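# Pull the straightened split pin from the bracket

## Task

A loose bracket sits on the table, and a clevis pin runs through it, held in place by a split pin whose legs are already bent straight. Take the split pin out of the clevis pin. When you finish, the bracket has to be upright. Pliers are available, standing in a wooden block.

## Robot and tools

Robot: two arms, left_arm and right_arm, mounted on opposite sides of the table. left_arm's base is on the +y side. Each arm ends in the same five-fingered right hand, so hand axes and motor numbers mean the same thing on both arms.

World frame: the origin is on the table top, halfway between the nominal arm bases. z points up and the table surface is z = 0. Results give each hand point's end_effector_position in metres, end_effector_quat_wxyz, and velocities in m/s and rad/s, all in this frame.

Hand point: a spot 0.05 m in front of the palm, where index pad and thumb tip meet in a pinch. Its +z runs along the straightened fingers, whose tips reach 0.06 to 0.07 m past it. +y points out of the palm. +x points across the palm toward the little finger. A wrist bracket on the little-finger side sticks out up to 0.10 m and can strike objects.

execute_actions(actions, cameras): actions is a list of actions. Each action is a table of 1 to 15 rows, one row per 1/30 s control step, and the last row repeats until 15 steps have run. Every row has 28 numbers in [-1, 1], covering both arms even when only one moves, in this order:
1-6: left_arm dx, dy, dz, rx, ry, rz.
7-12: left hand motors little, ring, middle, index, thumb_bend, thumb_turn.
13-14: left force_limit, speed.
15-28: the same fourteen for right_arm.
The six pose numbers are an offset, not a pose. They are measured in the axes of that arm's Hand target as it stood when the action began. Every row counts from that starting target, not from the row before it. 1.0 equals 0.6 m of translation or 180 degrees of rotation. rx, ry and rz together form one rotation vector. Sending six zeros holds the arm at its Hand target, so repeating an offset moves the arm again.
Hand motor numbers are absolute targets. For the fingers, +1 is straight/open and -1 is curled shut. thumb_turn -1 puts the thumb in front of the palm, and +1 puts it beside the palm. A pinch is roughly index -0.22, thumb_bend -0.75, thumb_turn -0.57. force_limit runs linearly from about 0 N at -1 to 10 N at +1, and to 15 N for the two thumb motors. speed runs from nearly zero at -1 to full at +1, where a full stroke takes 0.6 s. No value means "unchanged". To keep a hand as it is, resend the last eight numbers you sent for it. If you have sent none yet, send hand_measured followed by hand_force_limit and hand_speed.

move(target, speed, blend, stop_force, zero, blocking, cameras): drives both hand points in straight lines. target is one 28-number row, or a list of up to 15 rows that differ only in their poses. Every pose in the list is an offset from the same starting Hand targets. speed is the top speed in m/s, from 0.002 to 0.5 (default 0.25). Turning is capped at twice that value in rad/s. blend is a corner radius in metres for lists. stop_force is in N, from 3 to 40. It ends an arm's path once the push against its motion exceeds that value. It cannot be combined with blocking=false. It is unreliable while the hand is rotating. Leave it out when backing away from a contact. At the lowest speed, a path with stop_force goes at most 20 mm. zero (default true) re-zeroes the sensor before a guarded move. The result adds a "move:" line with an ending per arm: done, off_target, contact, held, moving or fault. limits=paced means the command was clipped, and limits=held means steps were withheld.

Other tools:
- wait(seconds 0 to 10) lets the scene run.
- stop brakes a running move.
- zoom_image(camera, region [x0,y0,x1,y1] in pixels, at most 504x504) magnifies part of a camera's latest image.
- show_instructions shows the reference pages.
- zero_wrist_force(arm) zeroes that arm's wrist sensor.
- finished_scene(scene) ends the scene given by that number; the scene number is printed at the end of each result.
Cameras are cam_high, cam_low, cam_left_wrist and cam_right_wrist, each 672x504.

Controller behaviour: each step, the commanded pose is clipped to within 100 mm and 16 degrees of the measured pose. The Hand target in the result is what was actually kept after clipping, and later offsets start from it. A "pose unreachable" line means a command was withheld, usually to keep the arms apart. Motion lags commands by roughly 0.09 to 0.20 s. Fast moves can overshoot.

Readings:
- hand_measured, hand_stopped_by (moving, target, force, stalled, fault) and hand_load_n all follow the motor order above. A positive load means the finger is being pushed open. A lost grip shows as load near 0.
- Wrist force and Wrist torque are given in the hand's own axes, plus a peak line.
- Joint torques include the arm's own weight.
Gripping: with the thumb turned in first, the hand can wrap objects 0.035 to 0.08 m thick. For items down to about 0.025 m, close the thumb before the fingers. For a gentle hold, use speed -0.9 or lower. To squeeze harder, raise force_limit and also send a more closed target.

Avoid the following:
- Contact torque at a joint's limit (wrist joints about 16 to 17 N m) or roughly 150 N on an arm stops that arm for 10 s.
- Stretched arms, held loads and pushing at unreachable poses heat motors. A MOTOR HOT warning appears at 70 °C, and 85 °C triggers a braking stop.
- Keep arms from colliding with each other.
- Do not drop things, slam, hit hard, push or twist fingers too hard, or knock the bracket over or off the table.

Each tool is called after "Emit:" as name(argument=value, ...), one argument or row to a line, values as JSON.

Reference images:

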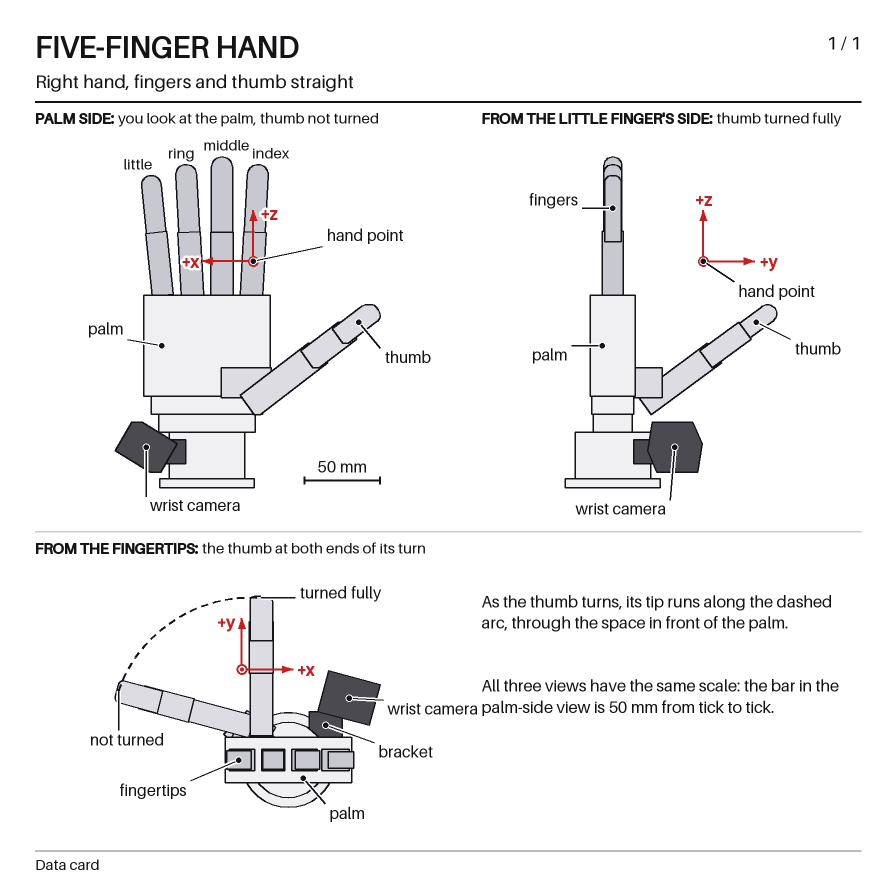

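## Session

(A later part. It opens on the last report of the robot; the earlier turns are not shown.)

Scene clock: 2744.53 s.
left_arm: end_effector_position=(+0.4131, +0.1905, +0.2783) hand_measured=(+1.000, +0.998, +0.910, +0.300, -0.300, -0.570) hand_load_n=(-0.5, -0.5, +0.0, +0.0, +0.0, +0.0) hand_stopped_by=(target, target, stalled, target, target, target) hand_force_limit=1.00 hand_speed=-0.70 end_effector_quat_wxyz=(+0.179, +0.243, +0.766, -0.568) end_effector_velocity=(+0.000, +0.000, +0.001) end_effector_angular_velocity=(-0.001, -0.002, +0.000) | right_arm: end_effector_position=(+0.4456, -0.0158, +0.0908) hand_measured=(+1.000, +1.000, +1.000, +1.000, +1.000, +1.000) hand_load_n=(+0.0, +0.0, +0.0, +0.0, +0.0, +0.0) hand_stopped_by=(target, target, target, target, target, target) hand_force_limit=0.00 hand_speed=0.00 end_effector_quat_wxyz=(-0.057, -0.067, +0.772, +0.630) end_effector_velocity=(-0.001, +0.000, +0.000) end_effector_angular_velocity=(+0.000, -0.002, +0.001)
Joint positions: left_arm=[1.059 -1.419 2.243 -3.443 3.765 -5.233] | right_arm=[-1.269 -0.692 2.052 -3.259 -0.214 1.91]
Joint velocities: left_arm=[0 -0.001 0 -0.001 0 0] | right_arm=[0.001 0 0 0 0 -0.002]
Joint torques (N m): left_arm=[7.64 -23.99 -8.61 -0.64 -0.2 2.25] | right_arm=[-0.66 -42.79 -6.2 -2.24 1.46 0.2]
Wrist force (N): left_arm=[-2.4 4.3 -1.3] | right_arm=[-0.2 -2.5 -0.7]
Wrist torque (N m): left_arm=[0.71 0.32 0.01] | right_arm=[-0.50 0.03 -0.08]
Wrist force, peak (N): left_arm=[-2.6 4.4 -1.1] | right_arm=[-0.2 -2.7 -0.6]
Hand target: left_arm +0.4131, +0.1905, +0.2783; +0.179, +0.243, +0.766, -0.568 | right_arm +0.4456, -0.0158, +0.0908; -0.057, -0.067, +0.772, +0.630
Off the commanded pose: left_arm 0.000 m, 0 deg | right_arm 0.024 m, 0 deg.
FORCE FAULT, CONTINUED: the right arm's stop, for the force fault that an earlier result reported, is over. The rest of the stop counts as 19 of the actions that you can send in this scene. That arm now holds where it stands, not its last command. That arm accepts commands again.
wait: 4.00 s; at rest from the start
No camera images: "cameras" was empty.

Emit:
move(
  target=[
    [0,0,0,0,0,0,-1,-1,-1,0.35,1,1,1,0,0,0,-0.075,0,0,0,1,1,1,1,1,1,0,0],
    [0,0,0,0,0,0,-1,-1,-1,0.35,1,1,1,0,0.029,0.277,-0.224,0,0,0,1,1,1,1,1,1,0,0],
    [0.102,-0.096,0.064,-0.233,0.25,0.588,-1,-1,-1,0.35,1,1,1,0,0.029,0.277,-0.224,0,0,0,1,1,1,1,1,1,0,0],
  ],
  speed=[0.08,0.25,0.4],
)

Scene clock: 2762.70 s.
left_arm: end_effector_position=(+0.3297, +0.1501, +0.2785) hand_measured=(-1.000, -1.000, -1.000, +0.350, +1.000, +1.000) hand_load_n=(+0.0, +0.0, +0.0, +0.0, +0.0, +0.0) hand_stopped_by=(target, target, target, target, target, target) hand_force_limit=1.00 hand_speed=0.00 end_effector_quat_wxyz=(+0.342, +0.826, +0.414, +0.170) end_effector_velocity=(+0.000, +0.000, +0.001) end_effector_angular_velocity=(+0.000, -0.004, -0.001) | right_arm: end_effector_position=(+0.4463, -0.1154, +0.2806) hand_measured=(+1.000, +1.000, +1.000, +1.000, +1.000, +1.000) hand_load_n=(+0.0, +0.0, +0.0, +0.0, +0.0, +0.0) hand_stopped_by=(target, target, target, target, target, target) hand_force_limit=0.00 hand_speed=0.00 end_effector_quat_wxyz=(-0.057, -0.067, +0.772, +0.630) end_effector_velocity=(-0.001, +0.001, +0.000) end_effector_angular_velocity=(+0.000, +0.001, +0.002)
Joint positions: left_arm=[0.385 -1.918 2.492 -2.838 5.114 -3.584] | right_arm=[-1.473 -1.382 2.085 -1.694 -0.242 0.982]
Joint velocities: left_arm=[-0.001 -0.001 0.001 -0.001 0.003 0.002] | right_arm=[0.002 0 0 0.003 0 -0.002]
Joint torques (N m): left_arm=[-6.23 -9.26 -11.76 -6.31 1.38 2.85] | right_arm=[-12.68 -20.36 -23.51 0.19 -0.99 -2.05]
Wrist force (N): left_arm=[-2.5 3.6 -1.1] | right_arm=[-0.1 -2.4 -0.7]
Wrist torque (N m): left_arm=[0.61 0.36 0.00] | right_arm=[-0.51 0.00 -0.06]
Wrist force, peak (N): left_arm=[-2.0 4.8 -1.3] | right_arm=[-0.4 -3.3 -0.4]
Hand target: left_arm +0.3297, +0.1501, +0.2785; +0.342, +0.826, +0.413, +0.170 | right_arm +0.4463, -0.1154, +0.2806; -0.057, -0.067, +0.772, +0.630
Off the commanded pose: left_arm 0.000 m, 0 deg | right_arm 0.000 m, 0 deg.
move: done
camera_calibration:
cam_left_wrist: T_world_to_cam=[[0.715999, -0.248171, 0.6525, -0.372446], [-0.654836, -0.562691, 0.504549, 0.163985], [0.241941, -0.788537, -0.565397, 0.312907], [0, 0, 0, 1]] pos_world=[0.298349, 0.246581, 0.337199]
cam_right_wrist: T_world_to_cam=[[-0.338192, 0.10469, 0.935236, -0.105052], [0.887217, -0.295913, 0.353952, -0.527229], [0.313804, 0.949461, 0.00719269, 0.0837129], [0, 0, 0, 1]] pos_world=[0.40597, -0.224498, 0.28426]

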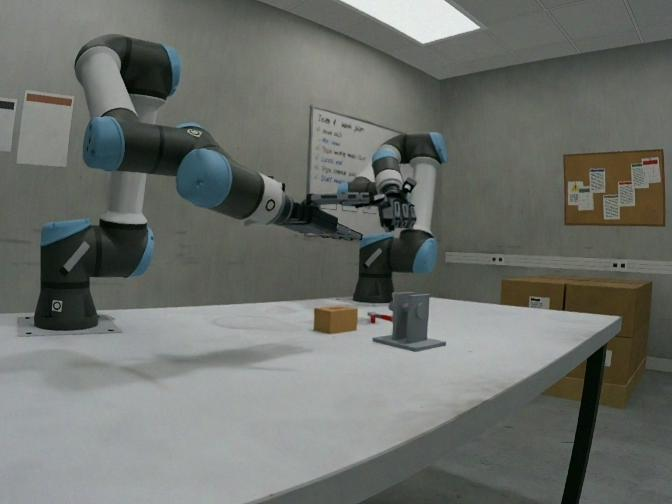

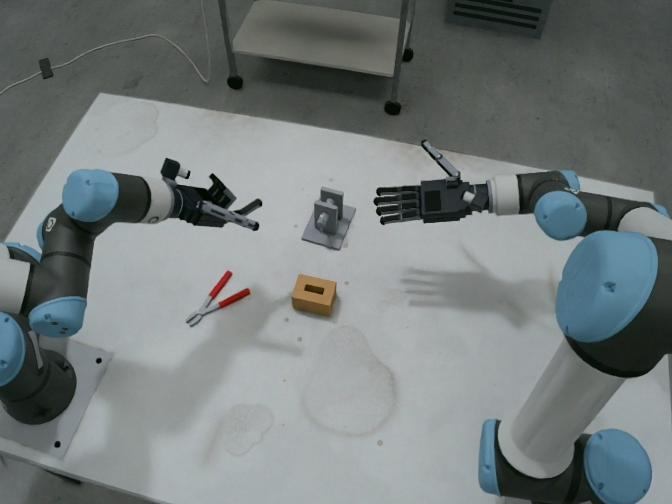

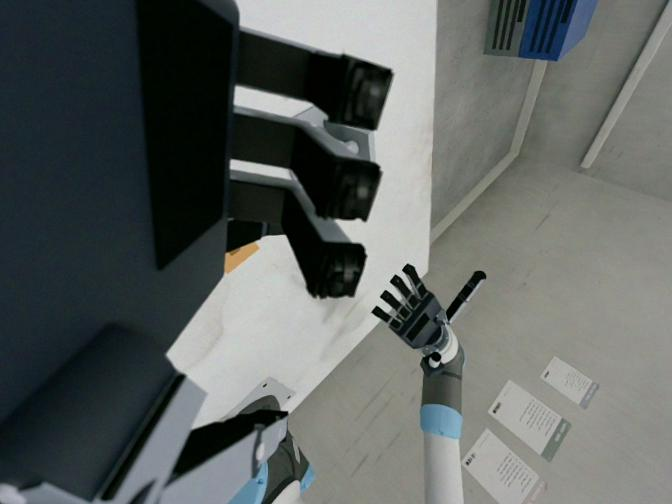

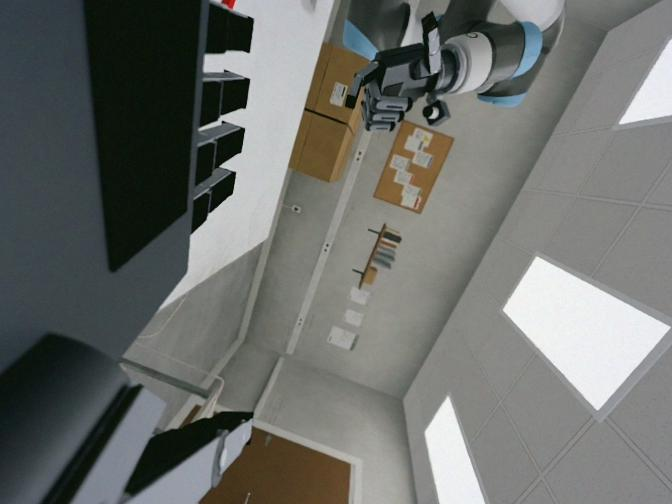

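Emit:
zoom_image(
  camera="cam_low",
  region=[150, 150, 280, 250],
)

Emit:
zoom_image(
  camera="cam_high",
  region=[320, 150, 440, 250],
)

Emit:
zoom_image(
  camera="cam_left_wrist",
  region=[150, 10, 420, 320],
)

Scaled by 3.877 from the camera's 672x504 image, which has a finer 960x720 frame.

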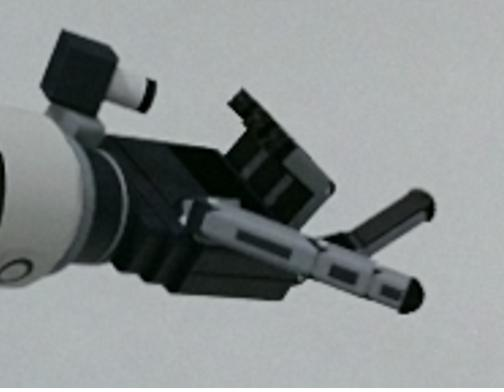

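Scaled by 4.200 from the camera's 672x504 image, which has a finer 960x720 frame.

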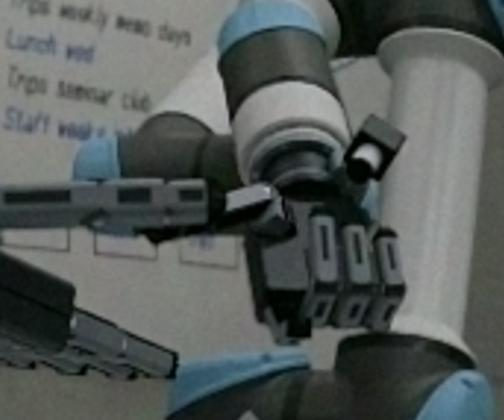

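Scaled by 1.626 from the camera's 672x504 image, which has a finer 960x720 frame.

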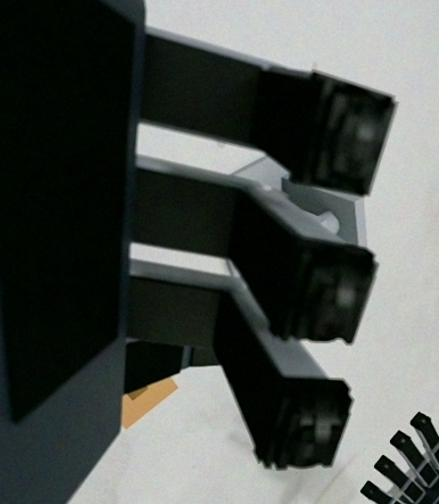

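Emit:
move(
  target=[-0.0247,-0.1163,0.2997,0,0,0,-1,-1,-1,0.2,1,1,1,0,0,0,0,0,0,0,1,1,1,1,1,1,0,0],
  speed=0.12,
  stop_force=8,
)

Emit:
zoom_image(
  camera="cam_low",
  region=[250, 160, 370, 250],
)

Emit:
zoom_image(
  camera="cam_high",
  region=[340, 250, 460, 360],
)

Scene clock: 2791.10 s.
left_arm: end_effector_position=(+0.3829, +0.0913, +0.1016) hand_measured=(-1.000, -1.000, -1.000, +0.200, +1.000, +1.000) hand_load_n=(+0.0, +0.0, +0.0, +0.0, +0.0, +0.0) hand_stopped_by=(target, target, target, target, target, target) hand_force_limit=1.00 hand_speed=0.00 end_effector_quat_wxyz=(+0.342, +0.826, +0.413, +0.170) end_effector_velocity=(+0.000, +0.000, -0.001) end_effector_angular_velocity=(+0.001, +0.000, +0.000) | right_arm: end_effector_position=(+0.4463, -0.1154, +0.2806) hand_measured=(+1.000, +1.000, +1.000, +1.000, +1.000, +1.000) hand_load_n=(+0.0, +0.0, +0.0, +0.0, +0.0, +0.0) hand_stopped_by=(target, target, target, target, target, target) hand_force_limit=0.00 hand_speed=0.00 end_effector_quat_wxyz=(-0.057, -0.067, +0.772, +0.630) end_effector_velocity=(+0.000, +0.000, +0.000) end_effector_angular_velocity=(+0.000, -0.001, +0.000)
Joint positions: left_arm=[0.475 -1.147 2.464 -3.609 5.056 -3.51] | right_arm=[-1.473 -1.382 2.085 -1.694 -0.242 0.982]
Joint velocities: left_arm=[0 0.001 0.001 -0.001 0 0] | right_arm=[0 0 0 -0.002 0 0]
Joint torques (N m): left_arm=[10.04 -20.27 -15.35 -6.14 -0.98 2.66] | right_arm=[-12.21 -21.66 -15.63 0.2 -0.92 -2.09]
Wrist force (N): left_arm=[-2.4 4.2 -0.8] | right_arm=[-0.2 -2.2 -0.6]
Wrist torque (N m): left_arm=[0.74 0.31 0.02] | right_arm=[-0.48 0.01 -0.06]
Wrist force, peak (N): left_arm=[-2.7 4.2 -1.3] | right_arm=[-0.1 -2.6 -0.7]
Hand target: left_arm +0.3829, +0.0913, +0.1015; +0.342, +0.826, +0.413, +0.170 | right_arm +0.4463, -0.1154, +0.2806; -0.057, -0.067, +0.772, +0.630
Off the commanded pose: left_arm 0.000 m, 0 deg | right_arm 0.000 m, 0 deg.
move: done
camera_calibration:
cam_left_wrist: T_world_to_cam=[[0.715604, -0.248401, 0.652846, -0.309554], [-0.65519, -0.562708, 0.504069, 0.255249], [0.24215, -0.788452, -0.565426, 0.153508], [0, 0, 0, 1]] pos_world=[0.351582, 0.187771, 0.160226]
cam_right_wrist: T_world_to_cam=[[-0.338192, 0.10469, 0.935236, -0.105052], [0.887217, -0.295913, 0.353952, -0.527229], [0.313804, 0.949461, 0.00719269, 0.0837129], [0, 0, 0, 1]] pos_world=[0.40597, -0.224498, 0.28426]

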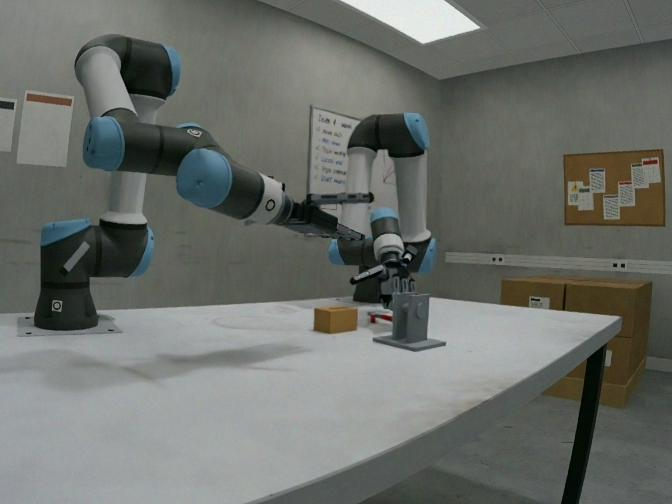

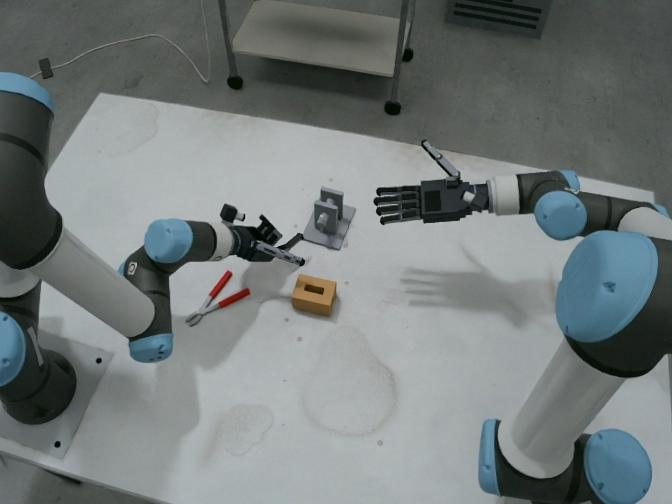

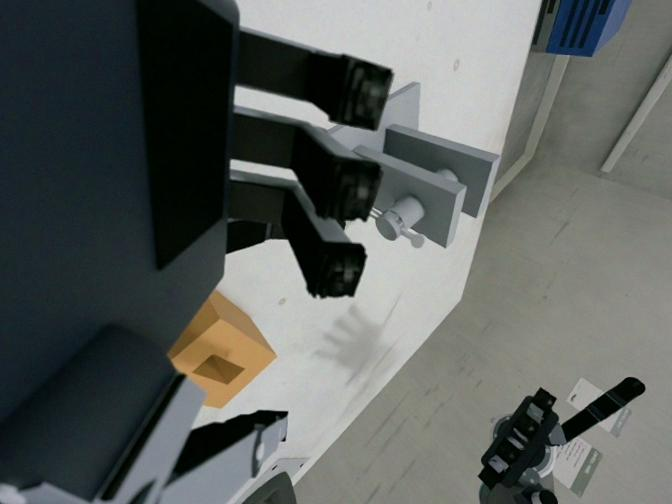

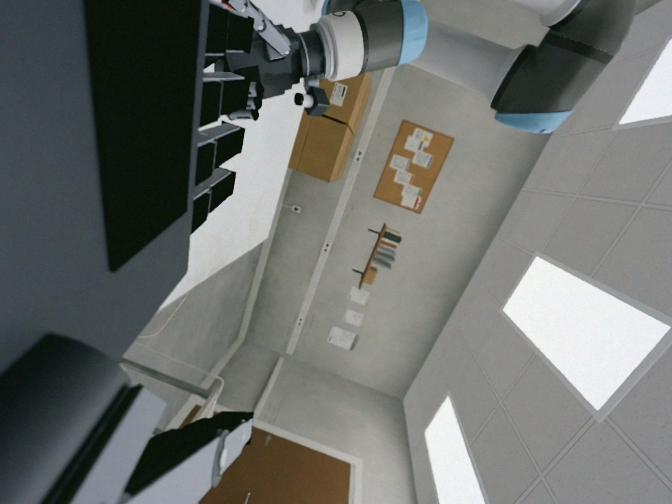

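Scaled by 4.200 from the camera's 672x504 image, which has a finer 960x720 frame.

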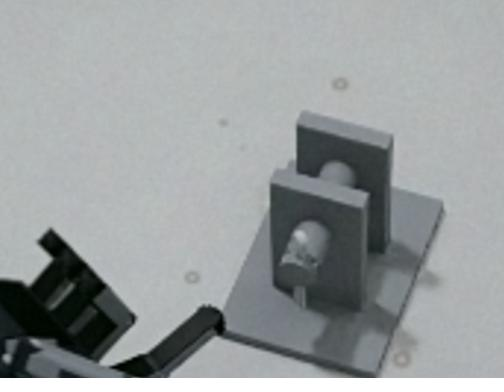

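Scaled by 4.200 from the camera's 672x504 image, which has a finer 960x720 frame.

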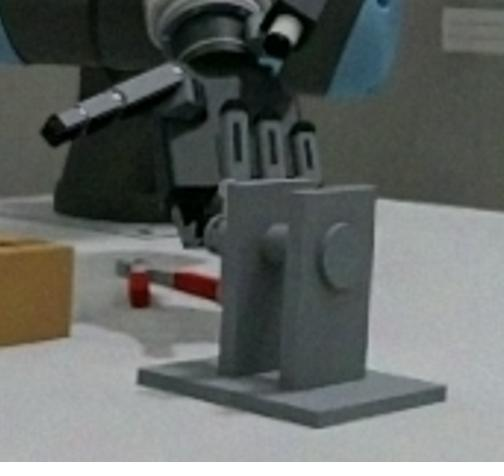

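Emit:
move(
  target=[0,-0.0442,0.0442,0,0,0,-1,-1,-1,0.2,1,1,1,0,0,0,0,0,0,0,1,1,1,1,1,1,0,0],
  speed=0.05,
  stop_force=5,
  cameras=["cam_high","cam_low"],
)

Emit:
zoom_image(
  camera="cam_low",
  region=[250, 160, 370, 250],
)

Emit:
zoom_image(
  camera="cam_high",
  region=[340, 270, 460, 360],
)

Scene clock: 2806.03 s.
left_arm: end_effector_position=(+0.3829, +0.0913, +0.0640) hand_measured=(-1.000, -1.000, -1.000, +0.200, +1.000, +1.000) hand_load_n=(+0.0, +0.0, +0.0, +0.0, +0.0, +0.0) hand_stopped_by=(target, target, target, target, target, target) hand_force_limit=1.00 hand_speed=0.00 end_effector_quat_wxyz=(+0.342, +0.826, +0.413, +0.170) end_effector_velocity=(+0.000, +0.000, +0.000) end_effector_angular_velocity=(+0.000, +0.000, +0.001) | right_arm: end_effector_position=(+0.4463, -0.1154, +0.2806) hand_measured=(+1.000, +1.000, +1.000, +1.000, +1.000, +1.000) hand_load_n=(+0.0, +0.0, +0.0, +0.0, +0.0, +0.0) hand_stopped_by=(target, target, target, target, target, target) hand_force_limit=0.00 hand_speed=0.00 end_effector_quat_wxyz=(-0.057, -0.067, +0.772, +0.630) end_effector_velocity=(+0.000, +0.000, +0.000) end_effector_angular_velocity=(+0.000, +0.001, +0.000)
Joint positions: left_arm=[0.475 -1.009 2.461 -3.743 5.056 -3.51] | right_arm=[-1.473 -1.382 2.085 -1.694 -0.242 0.982]
Joint velocities: left_arm=[0 -0.002 0 0.001 0 0] | right_arm=[0 0 0 0.002 0 0]
Joint torques (N m): left_arm=[8.5 -22.32 -13.05 -6.22 1.35 2.64] | right_arm=[-11.83 -23.24 -11.45 0.1 -0.86 -2.1]
Wrist force (N): left_arm=[-2.2 4.3 -1.2] | right_arm=[-0.3 -2.1 -0.5]
Wrist torque (N m): left_arm=[0.78 0.29 0.04] | right_arm=[-0.47 0.02 -0.06]
Wrist force, peak (N): left_arm=[-2.1 4.6 -1.2] | right_arm=[-0.4 -2.6 -0.6]
Hand target: left_arm +0.3829, +0.0913, +0.0640; +0.342, +0.826, +0.413, +0.170 | right_arm +0.4463, -0.1154, +0.2806; -0.057, -0.067, +0.772, +0.630
Off the commanded pose: left_arm 0.000 m, 0 deg | right_arm 0.000 m, 0 deg.
move: done
Images, in order (width x height): cam_high 672x504, cam_low 672x504.

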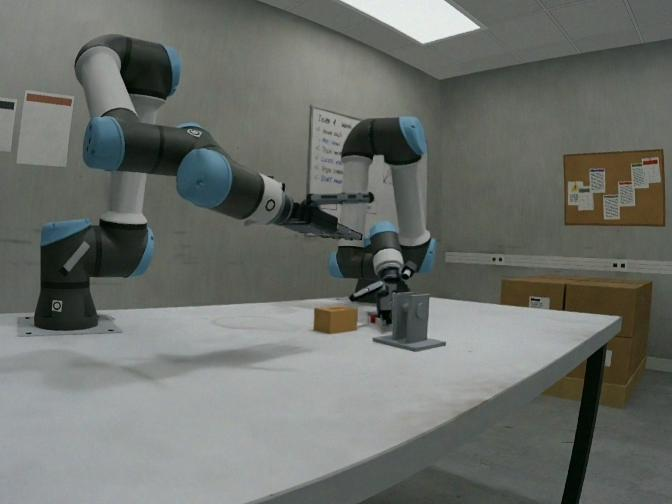

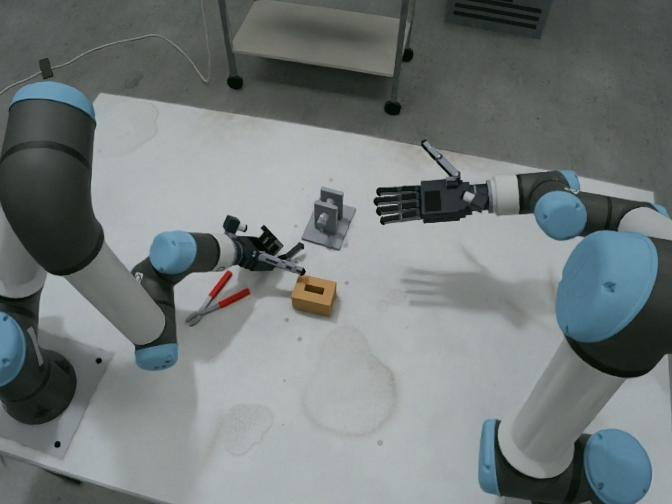

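Scaled by 4.200 from the camera's 672x504 image, which has a finer 960x720 frame.

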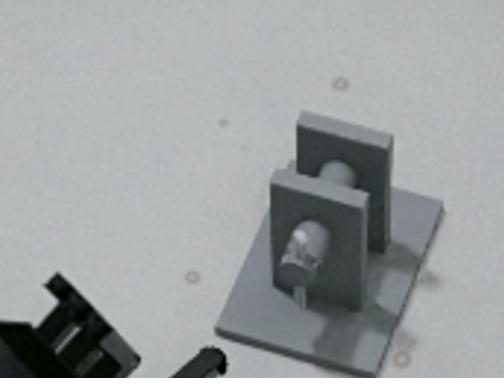

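Scaled by 4.200 from the camera's 672x504 image, which has a finer 960x720 frame.

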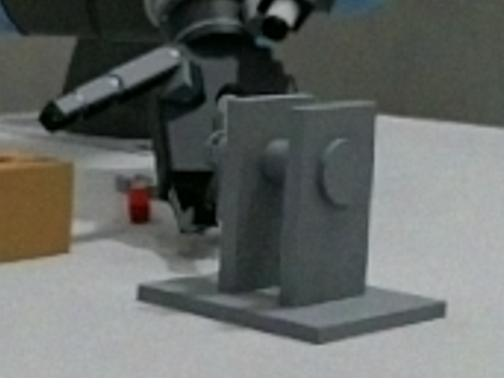

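Emit:
move(
  target=[0,0.0425,0.0495,0,0,0,-1,-1,-1,0.2,1,1,1,0,0,0,0,0,0,0,1,1,1,1,1,1,0,0],
  speed=0.04,
  stop_force=4,
)

Emit:
zoom_image(
  camera="cam_low",
  region=[270, 160, 370, 250],
)

Emit:
zoom_image(
  camera="cam_high",
  region=[340, 270, 460, 360],
)

Emit:
zoom_image(
  camera="cam_left_wrist",
  region=[200, 50, 480, 320],
)

Scene clock: 2815.90 s.
left_arm: end_effector_position=(+0.4141, +0.0679, +0.0610) hand_measured=(-1.000, -1.000, -1.000, +0.200, +1.000, +1.000) hand_load_n=(+0.0, +0.0, +0.5, +0.5, +0.0, +0.0) hand_stopped_by=(target, target, target, target, target, target) hand_force_limit=1.00 hand_speed=0.00 end_effector_quat_wxyz=(+0.342, +0.826, +0.413, +0.170) end_effector_velocity=(+0.000, +0.000, +0.001) end_effector_angular_velocity=(-0.001, +0.000, -0.001) | right_arm: end_effector_position=(+0.4463, -0.1154, +0.2806) hand_measured=(+1.000, +1.000, +1.000, +1.000, +1.000, +1.000) hand_load_n=(+0.0, +0.0, +0.0, +0.0, +0.0, +0.0) hand_stopped_by=(target, target, target, target, target, target) hand_force_limit=0.00 hand_speed=0.00 end_effector_quat_wxyz=(-0.057, -0.067, +0.772, +0.630) end_effector_velocity=(+0.000, +0.000, +0.000) end_effector_angular_velocity=(+0.000, +0.000, +0.000)
Joint positions: left_arm=[0.523 -0.972 2.349 -3.681 5.024 -3.472] | right_arm=[-1.473 -1.382 2.085 -1.694 -0.242 0.982]
Joint velocities: left_arm=[0 -0.001 0 0 -0.001 0] | right_arm=[0 0 0 0 0 0]
Joint torques (N m): left_arm=[11.56 -25.63 -14.72 -0.25 -1.08 2.57] | right_arm=[-11.48 -24.08 -12.32 -0.12 -0.79 -1.98]
Wrist force (N): left_arm=[-1.9 3.9 -0.8] | right_arm=[-0.1 -2.5 -0.5]
Wrist torque (N m): left_arm=[0.71 0.22 0.03] | right_arm=[-0.53 -0.01 -0.06]
Wrist force, peak (N): left_arm=[-2.0 4.6 -1.1] | right_arm=[-0.1 -2.5 -0.6]
Hand target: left_arm +0.4141, +0.0679, +0.0610; +0.342, +0.826, +0.413, +0.170 | right_arm +0.4463, -0.1154, +0.2806; -0.057, -0.067, +0.772, +0.630
Off the commanded pose: left_arm 0.000 m, 0 deg | right_arm 0.000 m, 0 deg.
move: done
camera_calibration:
cam_left_wrist: T_world_to_cam=[[0.715551, -0.248407, 0.652902, -0.311211], [-0.655235, -0.5627, 0.504019, 0.282989], [0.242186, -0.788455, -0.565406, 0.104553], [0, 0, 0, 1]] pos_world=[0.38279, 0.164366, 0.119674]
cam_right_wrist: T_world_to_cam=[[-0.338187, 0.10469, 0.935238, -0.105053], [0.887219, -0.295913, 0.353948, -0.527227], [0.313804, 0.949461, 0.00719085, 0.083714], [0, 0, 0, 1]] pos_world=[0.405968, -0.224498, 0.284258]

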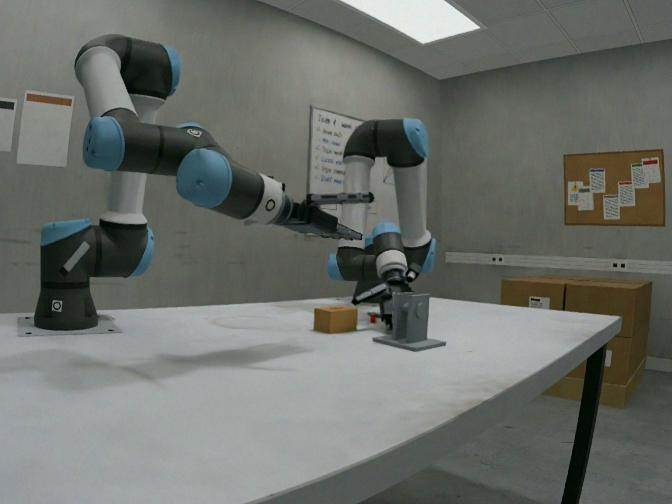

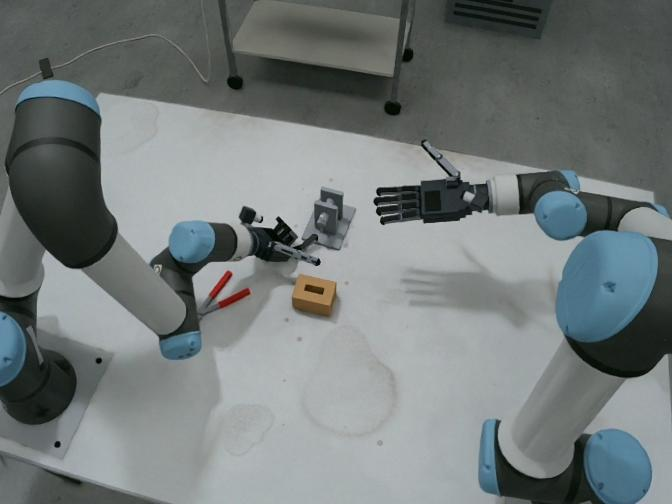

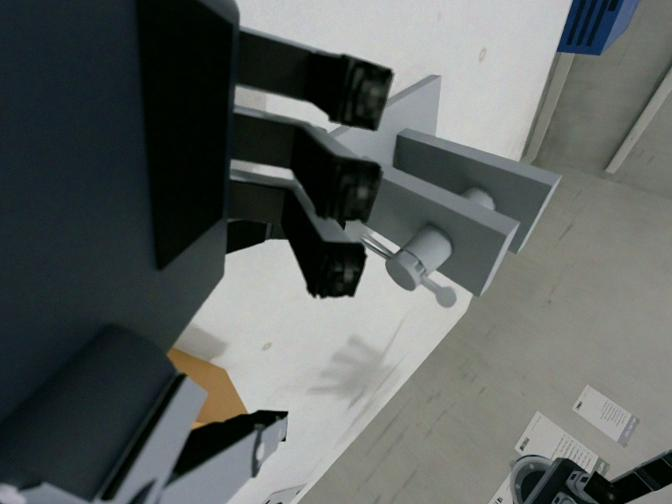

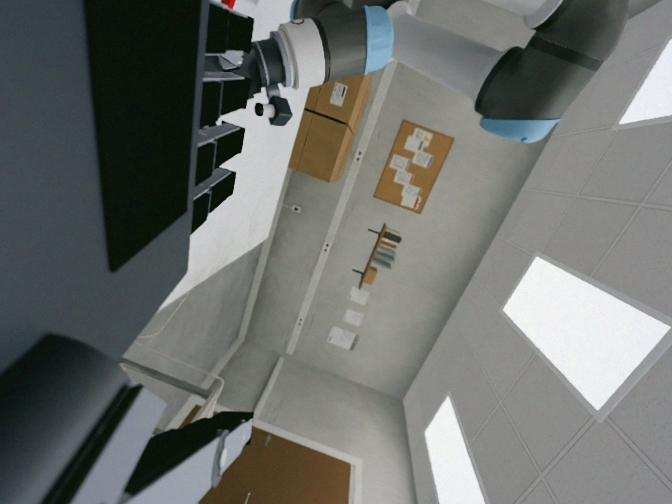

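Scaled by 5.040 from the camera's 672x504 image, which has a finer 960x720 frame.

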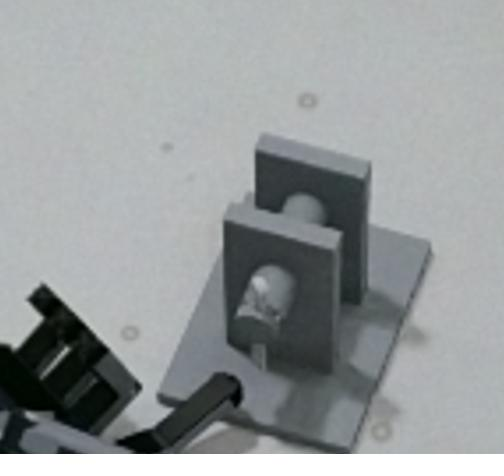

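Scaled by 4.200 from the camera's 672x504 image, which has a finer 960x720 frame.

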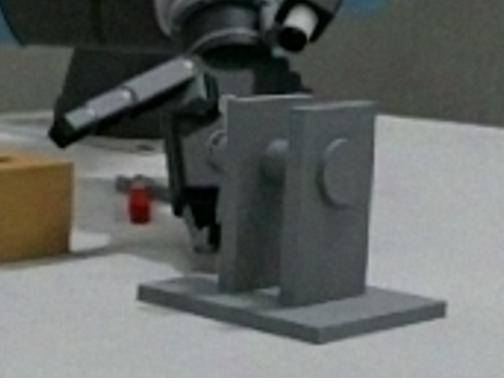

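Scaled by 1.800 from the camera's 672x504 image, which has a finer 960x720 frame.

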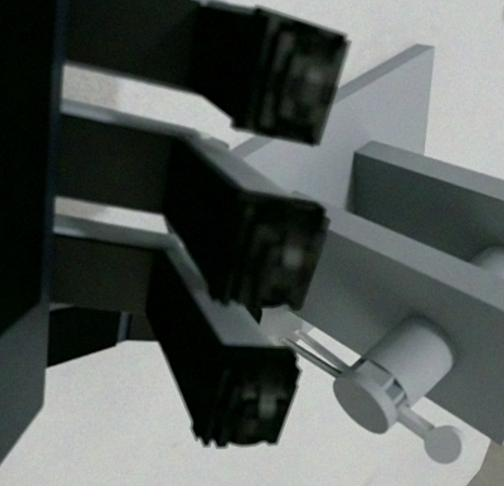

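Emit:
move(
  target=[0,-0.0094,0.0094,0,0,0,-1,-1,-1,0.2,1,1,1,0,0,0,0,0,0,0,1,1,1,1,1,1,0,0],
  speed=0.01,
  stop_force=3,
  cameras=["cam_high","cam_low"],
)

Emit:
zoom_image(
  camera="cam_high",
  region=[340, 270, 460, 360],
)

Scene clock: 2825.30 s.
left_arm: end_effector_position=(+0.4141, +0.0679, +0.0530) hand_measured=(-1.000, -1.000, -1.000, +0.200, +1.000, +1.000) hand_load_n=(+0.0, +0.0, +0.5, +0.0, -0.5, +0.0) hand_stopped_by=(target, target, target, target, target, target) hand_force_limit=1.00 hand_speed=0.00 end_effector_quat_wxyz=(+0.342, +0.826, +0.413, +0.170) end_effector_velocity=(+0.000, +0.000, +0.000) end_effector_angular_velocity=(+0.000, -0.001, +0.001) | right_arm: end_effector_position=(+0.4463, -0.1154, +0.2806) hand_measured=(+1.000, +1.000, +1.000, +1.000, +1.000, +1.000) hand_load_n=(+0.0, +0.0, +0.0, +0.0, +0.0, +0.0) hand_stopped_by=(target, target, target, target, target, target) hand_force_limit=0.00 hand_speed=0.00 end_effector_quat_wxyz=(-0.057, -0.067, +0.772, +0.630) end_effector_velocity=(+0.000, +0.000, +0.000) end_effector_angular_velocity=(+0.000, +0.000, +0.000)
Joint positions: left_arm=[0.523 -0.946 2.347 -3.704 5.024 -3.472] | right_arm=[-1.473 -1.382 2.085 -1.694 -0.242 0.982]
Joint velocities: left_arm=[0 0.001 0 -0.001 0.001 0] | right_arm=[0 0 0 0.001 0 -0.001]
Joint torques (N m): left_arm=[-2.23 -27.43 -13.45 -6.16 0.84 -1] | right_arm=[-11.44 -24.97 -13.2 -0.26 -0.76 -2.14]
Wrist force (N): left_arm=[-2.5 4.0 -1.0] | right_arm=[-0.2 -2.4 -0.5]
Wrist torque (N m): left_arm=[0.72 0.31 0.00] | right_arm=[-0.51 0.00 -0.06]
Wrist force, peak (N): left_arm=[-2.3 4.5 -1.2] | right_arm=[-0.2 -2.5 -0.7]
Hand target: left_arm +0.4141, +0.0679, +0.0530; +0.342, +0.826, +0.413, +0.170 | right_arm +0.4463, -0.1154, +0.2806; -0.057, -0.067, +0.772, +0.630
Off the commanded pose: left_arm 0.000 m, 0 deg | right_arm 0.000 m, 0 deg.
move: done
Images, in order (width x height): cam_high 672x504, cam_low 672x504.

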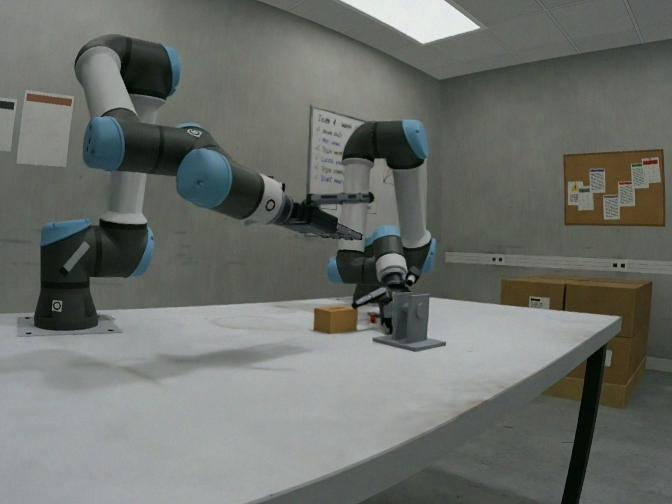

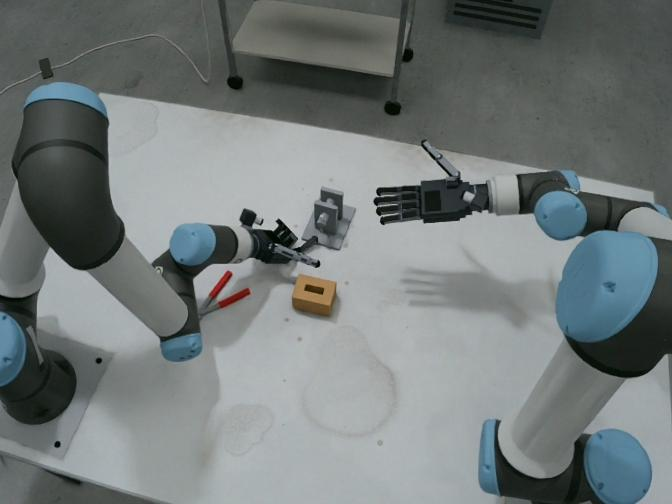

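Scaled by 4.200 from the camera's 672x504 image, which has a finer 960x720 frame.

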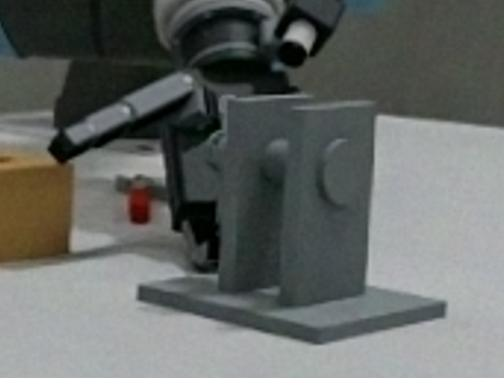

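Emit:
move(
  target=[0,0.0259,0.0259,0,0,0,-1,-1,-1,0.2,1,1,1,0,0,0,0,0,0,0,1,1,1,1,1,1,0,0],
  speed=0.015,
  stop_force=3,
  cameras=["cam_high","cam_low","cam_left_wrist"],
)

Emit:
zoom_image(
  camera="cam_high",
  region=[340, 270, 460, 360],
)

Emit:
zoom_image(
  camera="cam_low",
  region=[280, 170, 370, 250],
)

Emit:
zoom_image(
  camera="cam_left_wrist",
  region=[280, 120, 480, 320],
)

Scene clock: 2833.37 s.
left_arm: end_effector_position=(+0.4268, +0.0584, +0.0531) hand_measured=(-1.000, -1.000, -1.000, +0.200, +1.000, +1.000) hand_load_n=(+0.5, +0.0, +0.0, -2.0, +0.0, +0.0) hand_stopped_by=(target, target, target, target, target, target) hand_force_limit=1.00 hand_speed=0.00 end_effector_quat_wxyz=(+0.343, +0.826, +0.413, +0.170) end_effector_velocity=(+0.000, +0.000, -0.001) end_effector_angular_velocity=(+0.003, +0.002, +0.000) | right_arm: end_effector_position=(+0.4463, -0.1154, +0.2806) hand_measured=(+1.000, +1.000, +1.000, +1.000, +1.000, +1.000) hand_load_n=(+0.0, +0.0, +0.0, +0.0, +0.0, +0.0) hand_stopped_by=(target, target, target, target, target, target) hand_force_limit=0.00 hand_speed=0.00 end_effector_quat_wxyz=(-0.057, -0.067, +0.772, +0.630) end_effector_velocity=(+0.000, +0.000, +0.000) end_effector_angular_velocity=(+0.000, +0.003, -0.001)
Joint positions: left_arm=[0.54 -0.935 2.302 -3.674 5.012 -3.459] | right_arm=[-1.473 -1.382 2.085 -1.694 -0.242 0.982]
Joint velocities: left_arm=[0 0.001 0 0.003 0 0] | right_arm=[-0.001 0 0 0.001 0 0.002]
Joint torques (N m): left_arm=[-7.18 -42.08 2.63 -4.74 2.13 -2.29] | right_arm=[-10.95 -26.16 -14.83 -0.35 -0.87 -2.09]
Wrist force (N): left_arm=[-4.2 6.5 -3.5] | right_arm=[-0.1 -2.3 -0.6]
Wrist torque (N m): left_arm=[0.80 0.25 -0.04] | right_arm=[-0.49 0.00 -0.05]
Wrist force, peak (N): left_arm=[-5.1 7.7 -5.2] | right_arm=[-0.3 -2.5 -0.7]
Hand target: left_arm +0.4268, +0.0584, +0.0531; +0.343, +0.826, +0.413, +0.170 | right_arm +0.4463, -0.1154, +0.2806; -0.057, -0.067, +0.772, +0.630
Off the commanded pose: left_arm 0.006 m, 0 deg | right_arm 0.000 m, 0 deg.
move: contact (left_arm)
camera_calibration:
cam_left_wrist: T_world_to_cam=[[0.715499, -0.248356, 0.652978, -0.317442], [-0.655275, -0.562662, 0.504011, 0.289972], [0.242232, -0.788499, -0.565325, 0.0894721], [0, 0, 0, 1]] pos_world=[0.395468, 0.154866, 0.111715]
Images, in order (width x height): cam_high 672x504, cam_low 672x504, cam_left_wrist 672x504.

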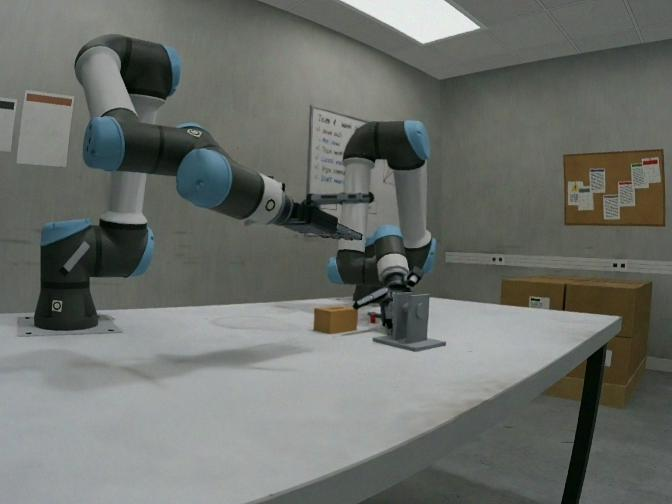

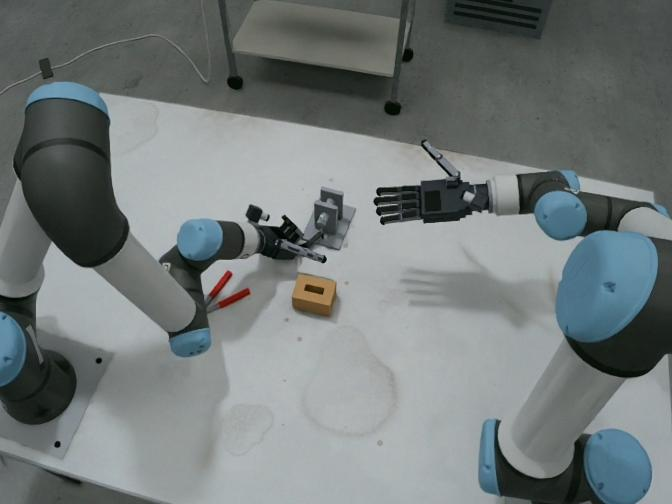

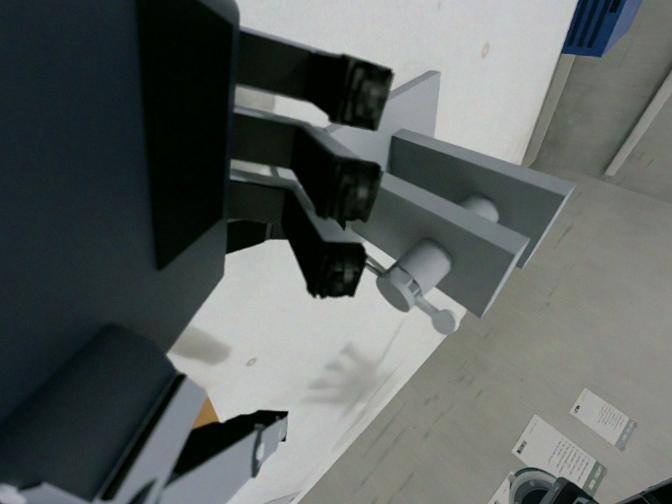

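Scaled by 4.200 from the camera's 672x504 image, which has a finer 960x720 frame.

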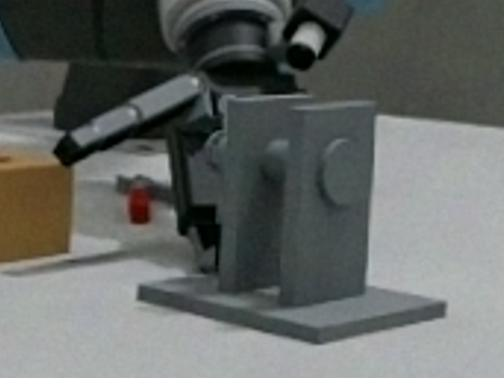

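Scaled by 5.600 from the camera's 672x504 image, which has a finer 960x720 frame.

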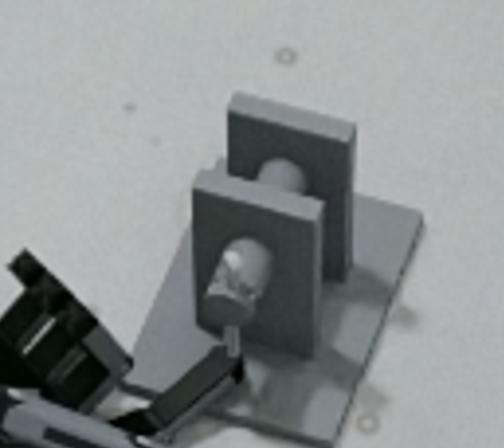

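Scaled by 2.520 from the camera's 672x504 image, which has a finer 960x720 frame.

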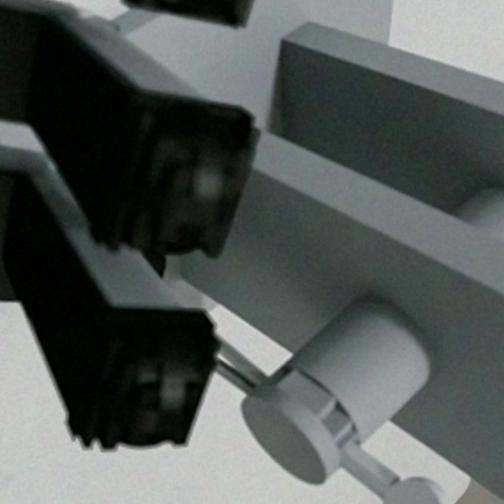

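Emit:
move(
  target=[
    [0,0.0024,-0.0024,0,0,0,-1,-1,-1,0.2,1,1,1,0,0,0,0,0,0,0,1,1,1,1,1,1,0,0],
  ],
  speed=0.01,
  cameras=[],
)

Emit:
move(
  target=[
    [0,0.009,0.009,0,0,0,-1,-1,-1,0.2,1,1,1,0,0,0,0,0,0,0,1,1,1,1,1,1,0,0],
  ],
  speed=0.012,
  stop_force=3,
  cameras=["cam_high","cam_low"],
)

Emit:
zoom_image(
  camera="cam_low",
  region=[280, 170, 370, 250],
)

Emit:
zoom_image(
  camera="cam_high",
  region=[340, 270, 460, 360],
)

Scene clock: 2841.27 s.
left_arm: end_effector_position=(+0.4268, +0.0584, +0.0550) hand_measured=(-1.000, -1.000, -1.000, +0.200, +1.000, +1.000) hand_load_n=(+0.0, +0.0, +0.0, +0.0, +0.0, +0.0) hand_stopped_by=(target, target, target, target, target, target) hand_force_limit=1.00 hand_speed=0.00 end_effector_quat_wxyz=(+0.343, +0.826, +0.413, +0.170) end_effector_velocity=(+0.000, +0.000, +0.002) end_effector_angular_velocity=(-0.002, -0.002, +0.001) | right_arm: end_effector_position=(+0.4463, -0.1154, +0.2806) hand_measured=(+1.000, +1.000, +1.000, +1.000, +1.000, +1.000) hand_load_n=(+0.0, +0.0, +0.0, +0.0, +0.0, +0.0) hand_stopped_by=(target, target, target, target, target, target) hand_force_limit=0.00 hand_speed=0.00 end_effector_quat_wxyz=(-0.057, -0.067, +0.772, +0.630) end_effector_velocity=(+0.001, -0.001, +0.000) end_effector_angular_velocity=(+0.000, +0.002, -0.001)
Joint positions: left_arm=[0.54 -0.941 2.302 -3.669 5.012 -3.459] | right_arm=[-1.473 -1.382 2.085 -1.694 -0.242 0.982]
Joint velocities: left_arm=[0 -0.004 0 0.002 0.001 0] | right_arm=[-0.001 0 0 0 0 0.001]
Joint torques (N m): left_arm=[-3.85 -43.2 1.3 -0.03 0.7 -2.06] | right_arm=[-10.7 -27.02 -15.49 -0.54 -0.92 -2.06]
Wrist force (N): left_arm=[-2.2 4.4 -0.7] | right_arm=[-0.1 -2.3 -0.6]
Wrist torque (N m): left_arm=[0.78 0.26 0.02] | right_arm=[-0.49 0.00 -0.05]
Wrist force, peak (N): left_arm=[-4.3 6.9 -3.6] | right_arm=[-0.4 -2.5 -0.8]
Hand target: left_arm +0.4268, +0.0584, +0.0551; +0.343, +0.826, +0.413, +0.170 | right_arm +0.4463, -0.1154, +0.2806; -0.057, -0.067, +0.772, +0.630
Off the commanded pose: left_arm 0.000 m, 0 deg | right_arm 0.000 m, 0 deg.
move: done
No camera images: "cameras" was empty.

Scene clock: 2843.03 s.
left_arm: end_effector_position=(+0.4321, +0.0545, +0.0551) hand_measured=(-1.000, -1.000, -1.000, +0.200, +1.000, +1.000) hand_load_n=(+0.0, +0.0, +0.0, -1.5, +0.0, +0.0) hand_stopped_by=(target, target, target, target, target, target) hand_force_limit=1.00 hand_speed=0.00 end_effector_quat_wxyz=(+0.343, +0.826, +0.413, +0.170) end_effector_velocity=(+0.000, +0.000, -0.001) end_effector_angular_velocity=(+0.002, +0.001, +0.000) | right_arm: end_effector_position=(+0.4463, -0.1154, +0.2806) hand_measured=(+1.000, +1.000, +1.000, +1.000, +1.000, +1.000) hand_load_n=(+0.0, +0.0, +0.0, +0.0, +0.0, -0.5) hand_stopped_by=(target, target, target, target, target, target) hand_force_limit=0.00 hand_speed=0.00 end_effector_quat_wxyz=(-0.057, -0.067, +0.772, +0.630) end_effector_velocity=(+0.000, +0.000, +0.000) end_effector_angular_velocity=(+0.000, +0.004, +0.000)
Joint positions: left_arm=[0.547 -0.937 2.284 -3.657 5.008 -3.454] | right_arm=[-1.473 -1.382 2.085 -1.694 -0.242 0.982]
Joint velocities: left_arm=[0 0.002 0 0.001 0 0] | right_arm=[0 0 0 0.003 0 0.002]
Joint torques (N m): left_arm=[-7.77 -42.3 2.33 -4.64 2.35 -2.31] | right_arm=[-10.64 -27.18 -15.23 -0.5 -0.98 -2.01]
Wrist force (N): left_arm=[-4.1 6.6 -3.9] | right_arm=[-0.4 -2.3 -0.5]
Wrist torque (N m): left_arm=[0.85 0.20 -0.03] | right_arm=[-0.50 0.04 -0.07]
Wrist force, peak (N): left_arm=[-4.3 6.4 -6.3] | right_arm=[-0.1 -2.5 -0.5]
Hand target: left_arm +0.4321, +0.0545, +0.0551; +0.343, +0.826, +0.413, +0.170 | right_arm +0.4463, -0.1154, +0.2806; -0.057, -0.067, +0.772, +0.630
Off the commanded pose: left_arm 0.001 m, 0 deg | right_arm 0.000 m, 0 deg.
move: contact (left_arm)
Images, in order (width x height): cam_high 672x504, cam_low 672x504.

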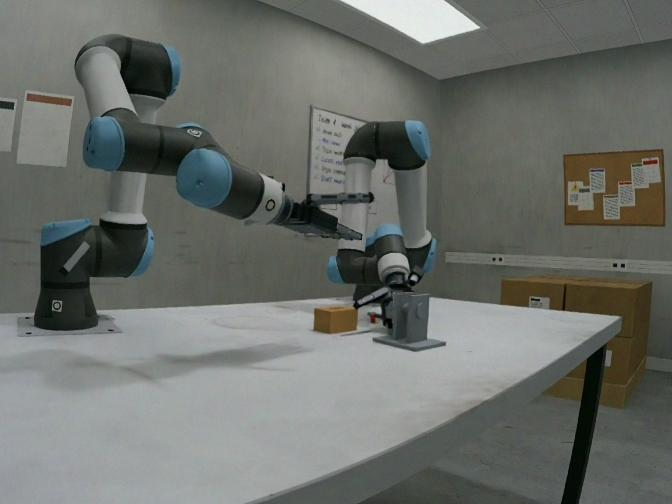

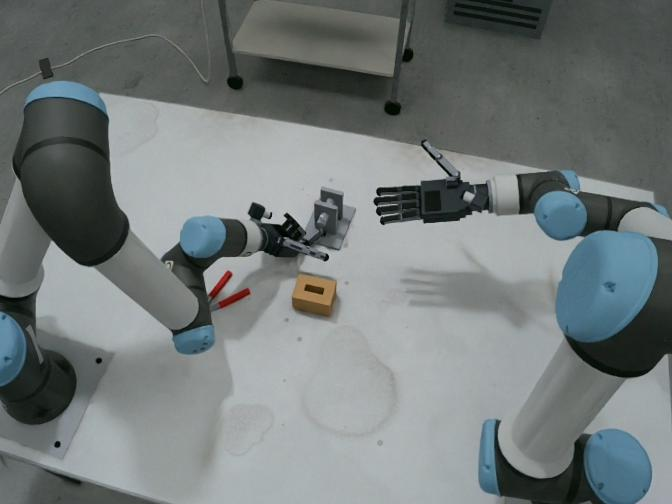

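Scaled by 5.600 from the camera's 672x504 image, which has a finer 960x720 frame.

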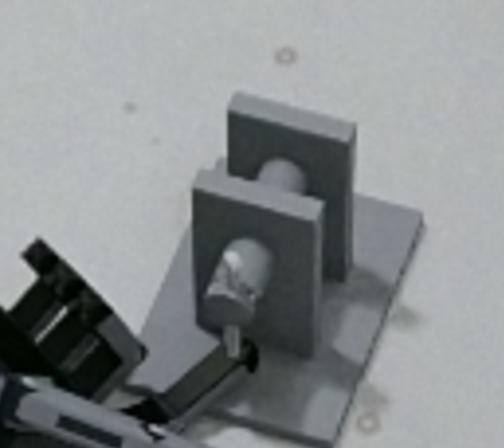

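Scaled by 4.200 from the camera's 672x504 image, which has a finer 960x720 frame.

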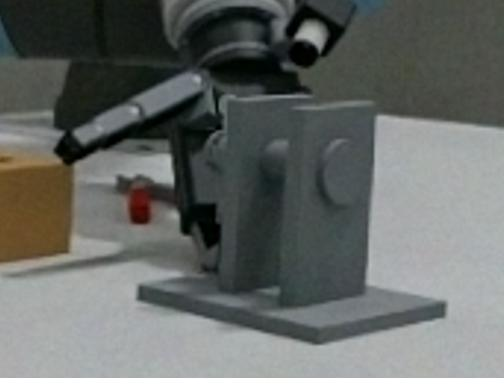

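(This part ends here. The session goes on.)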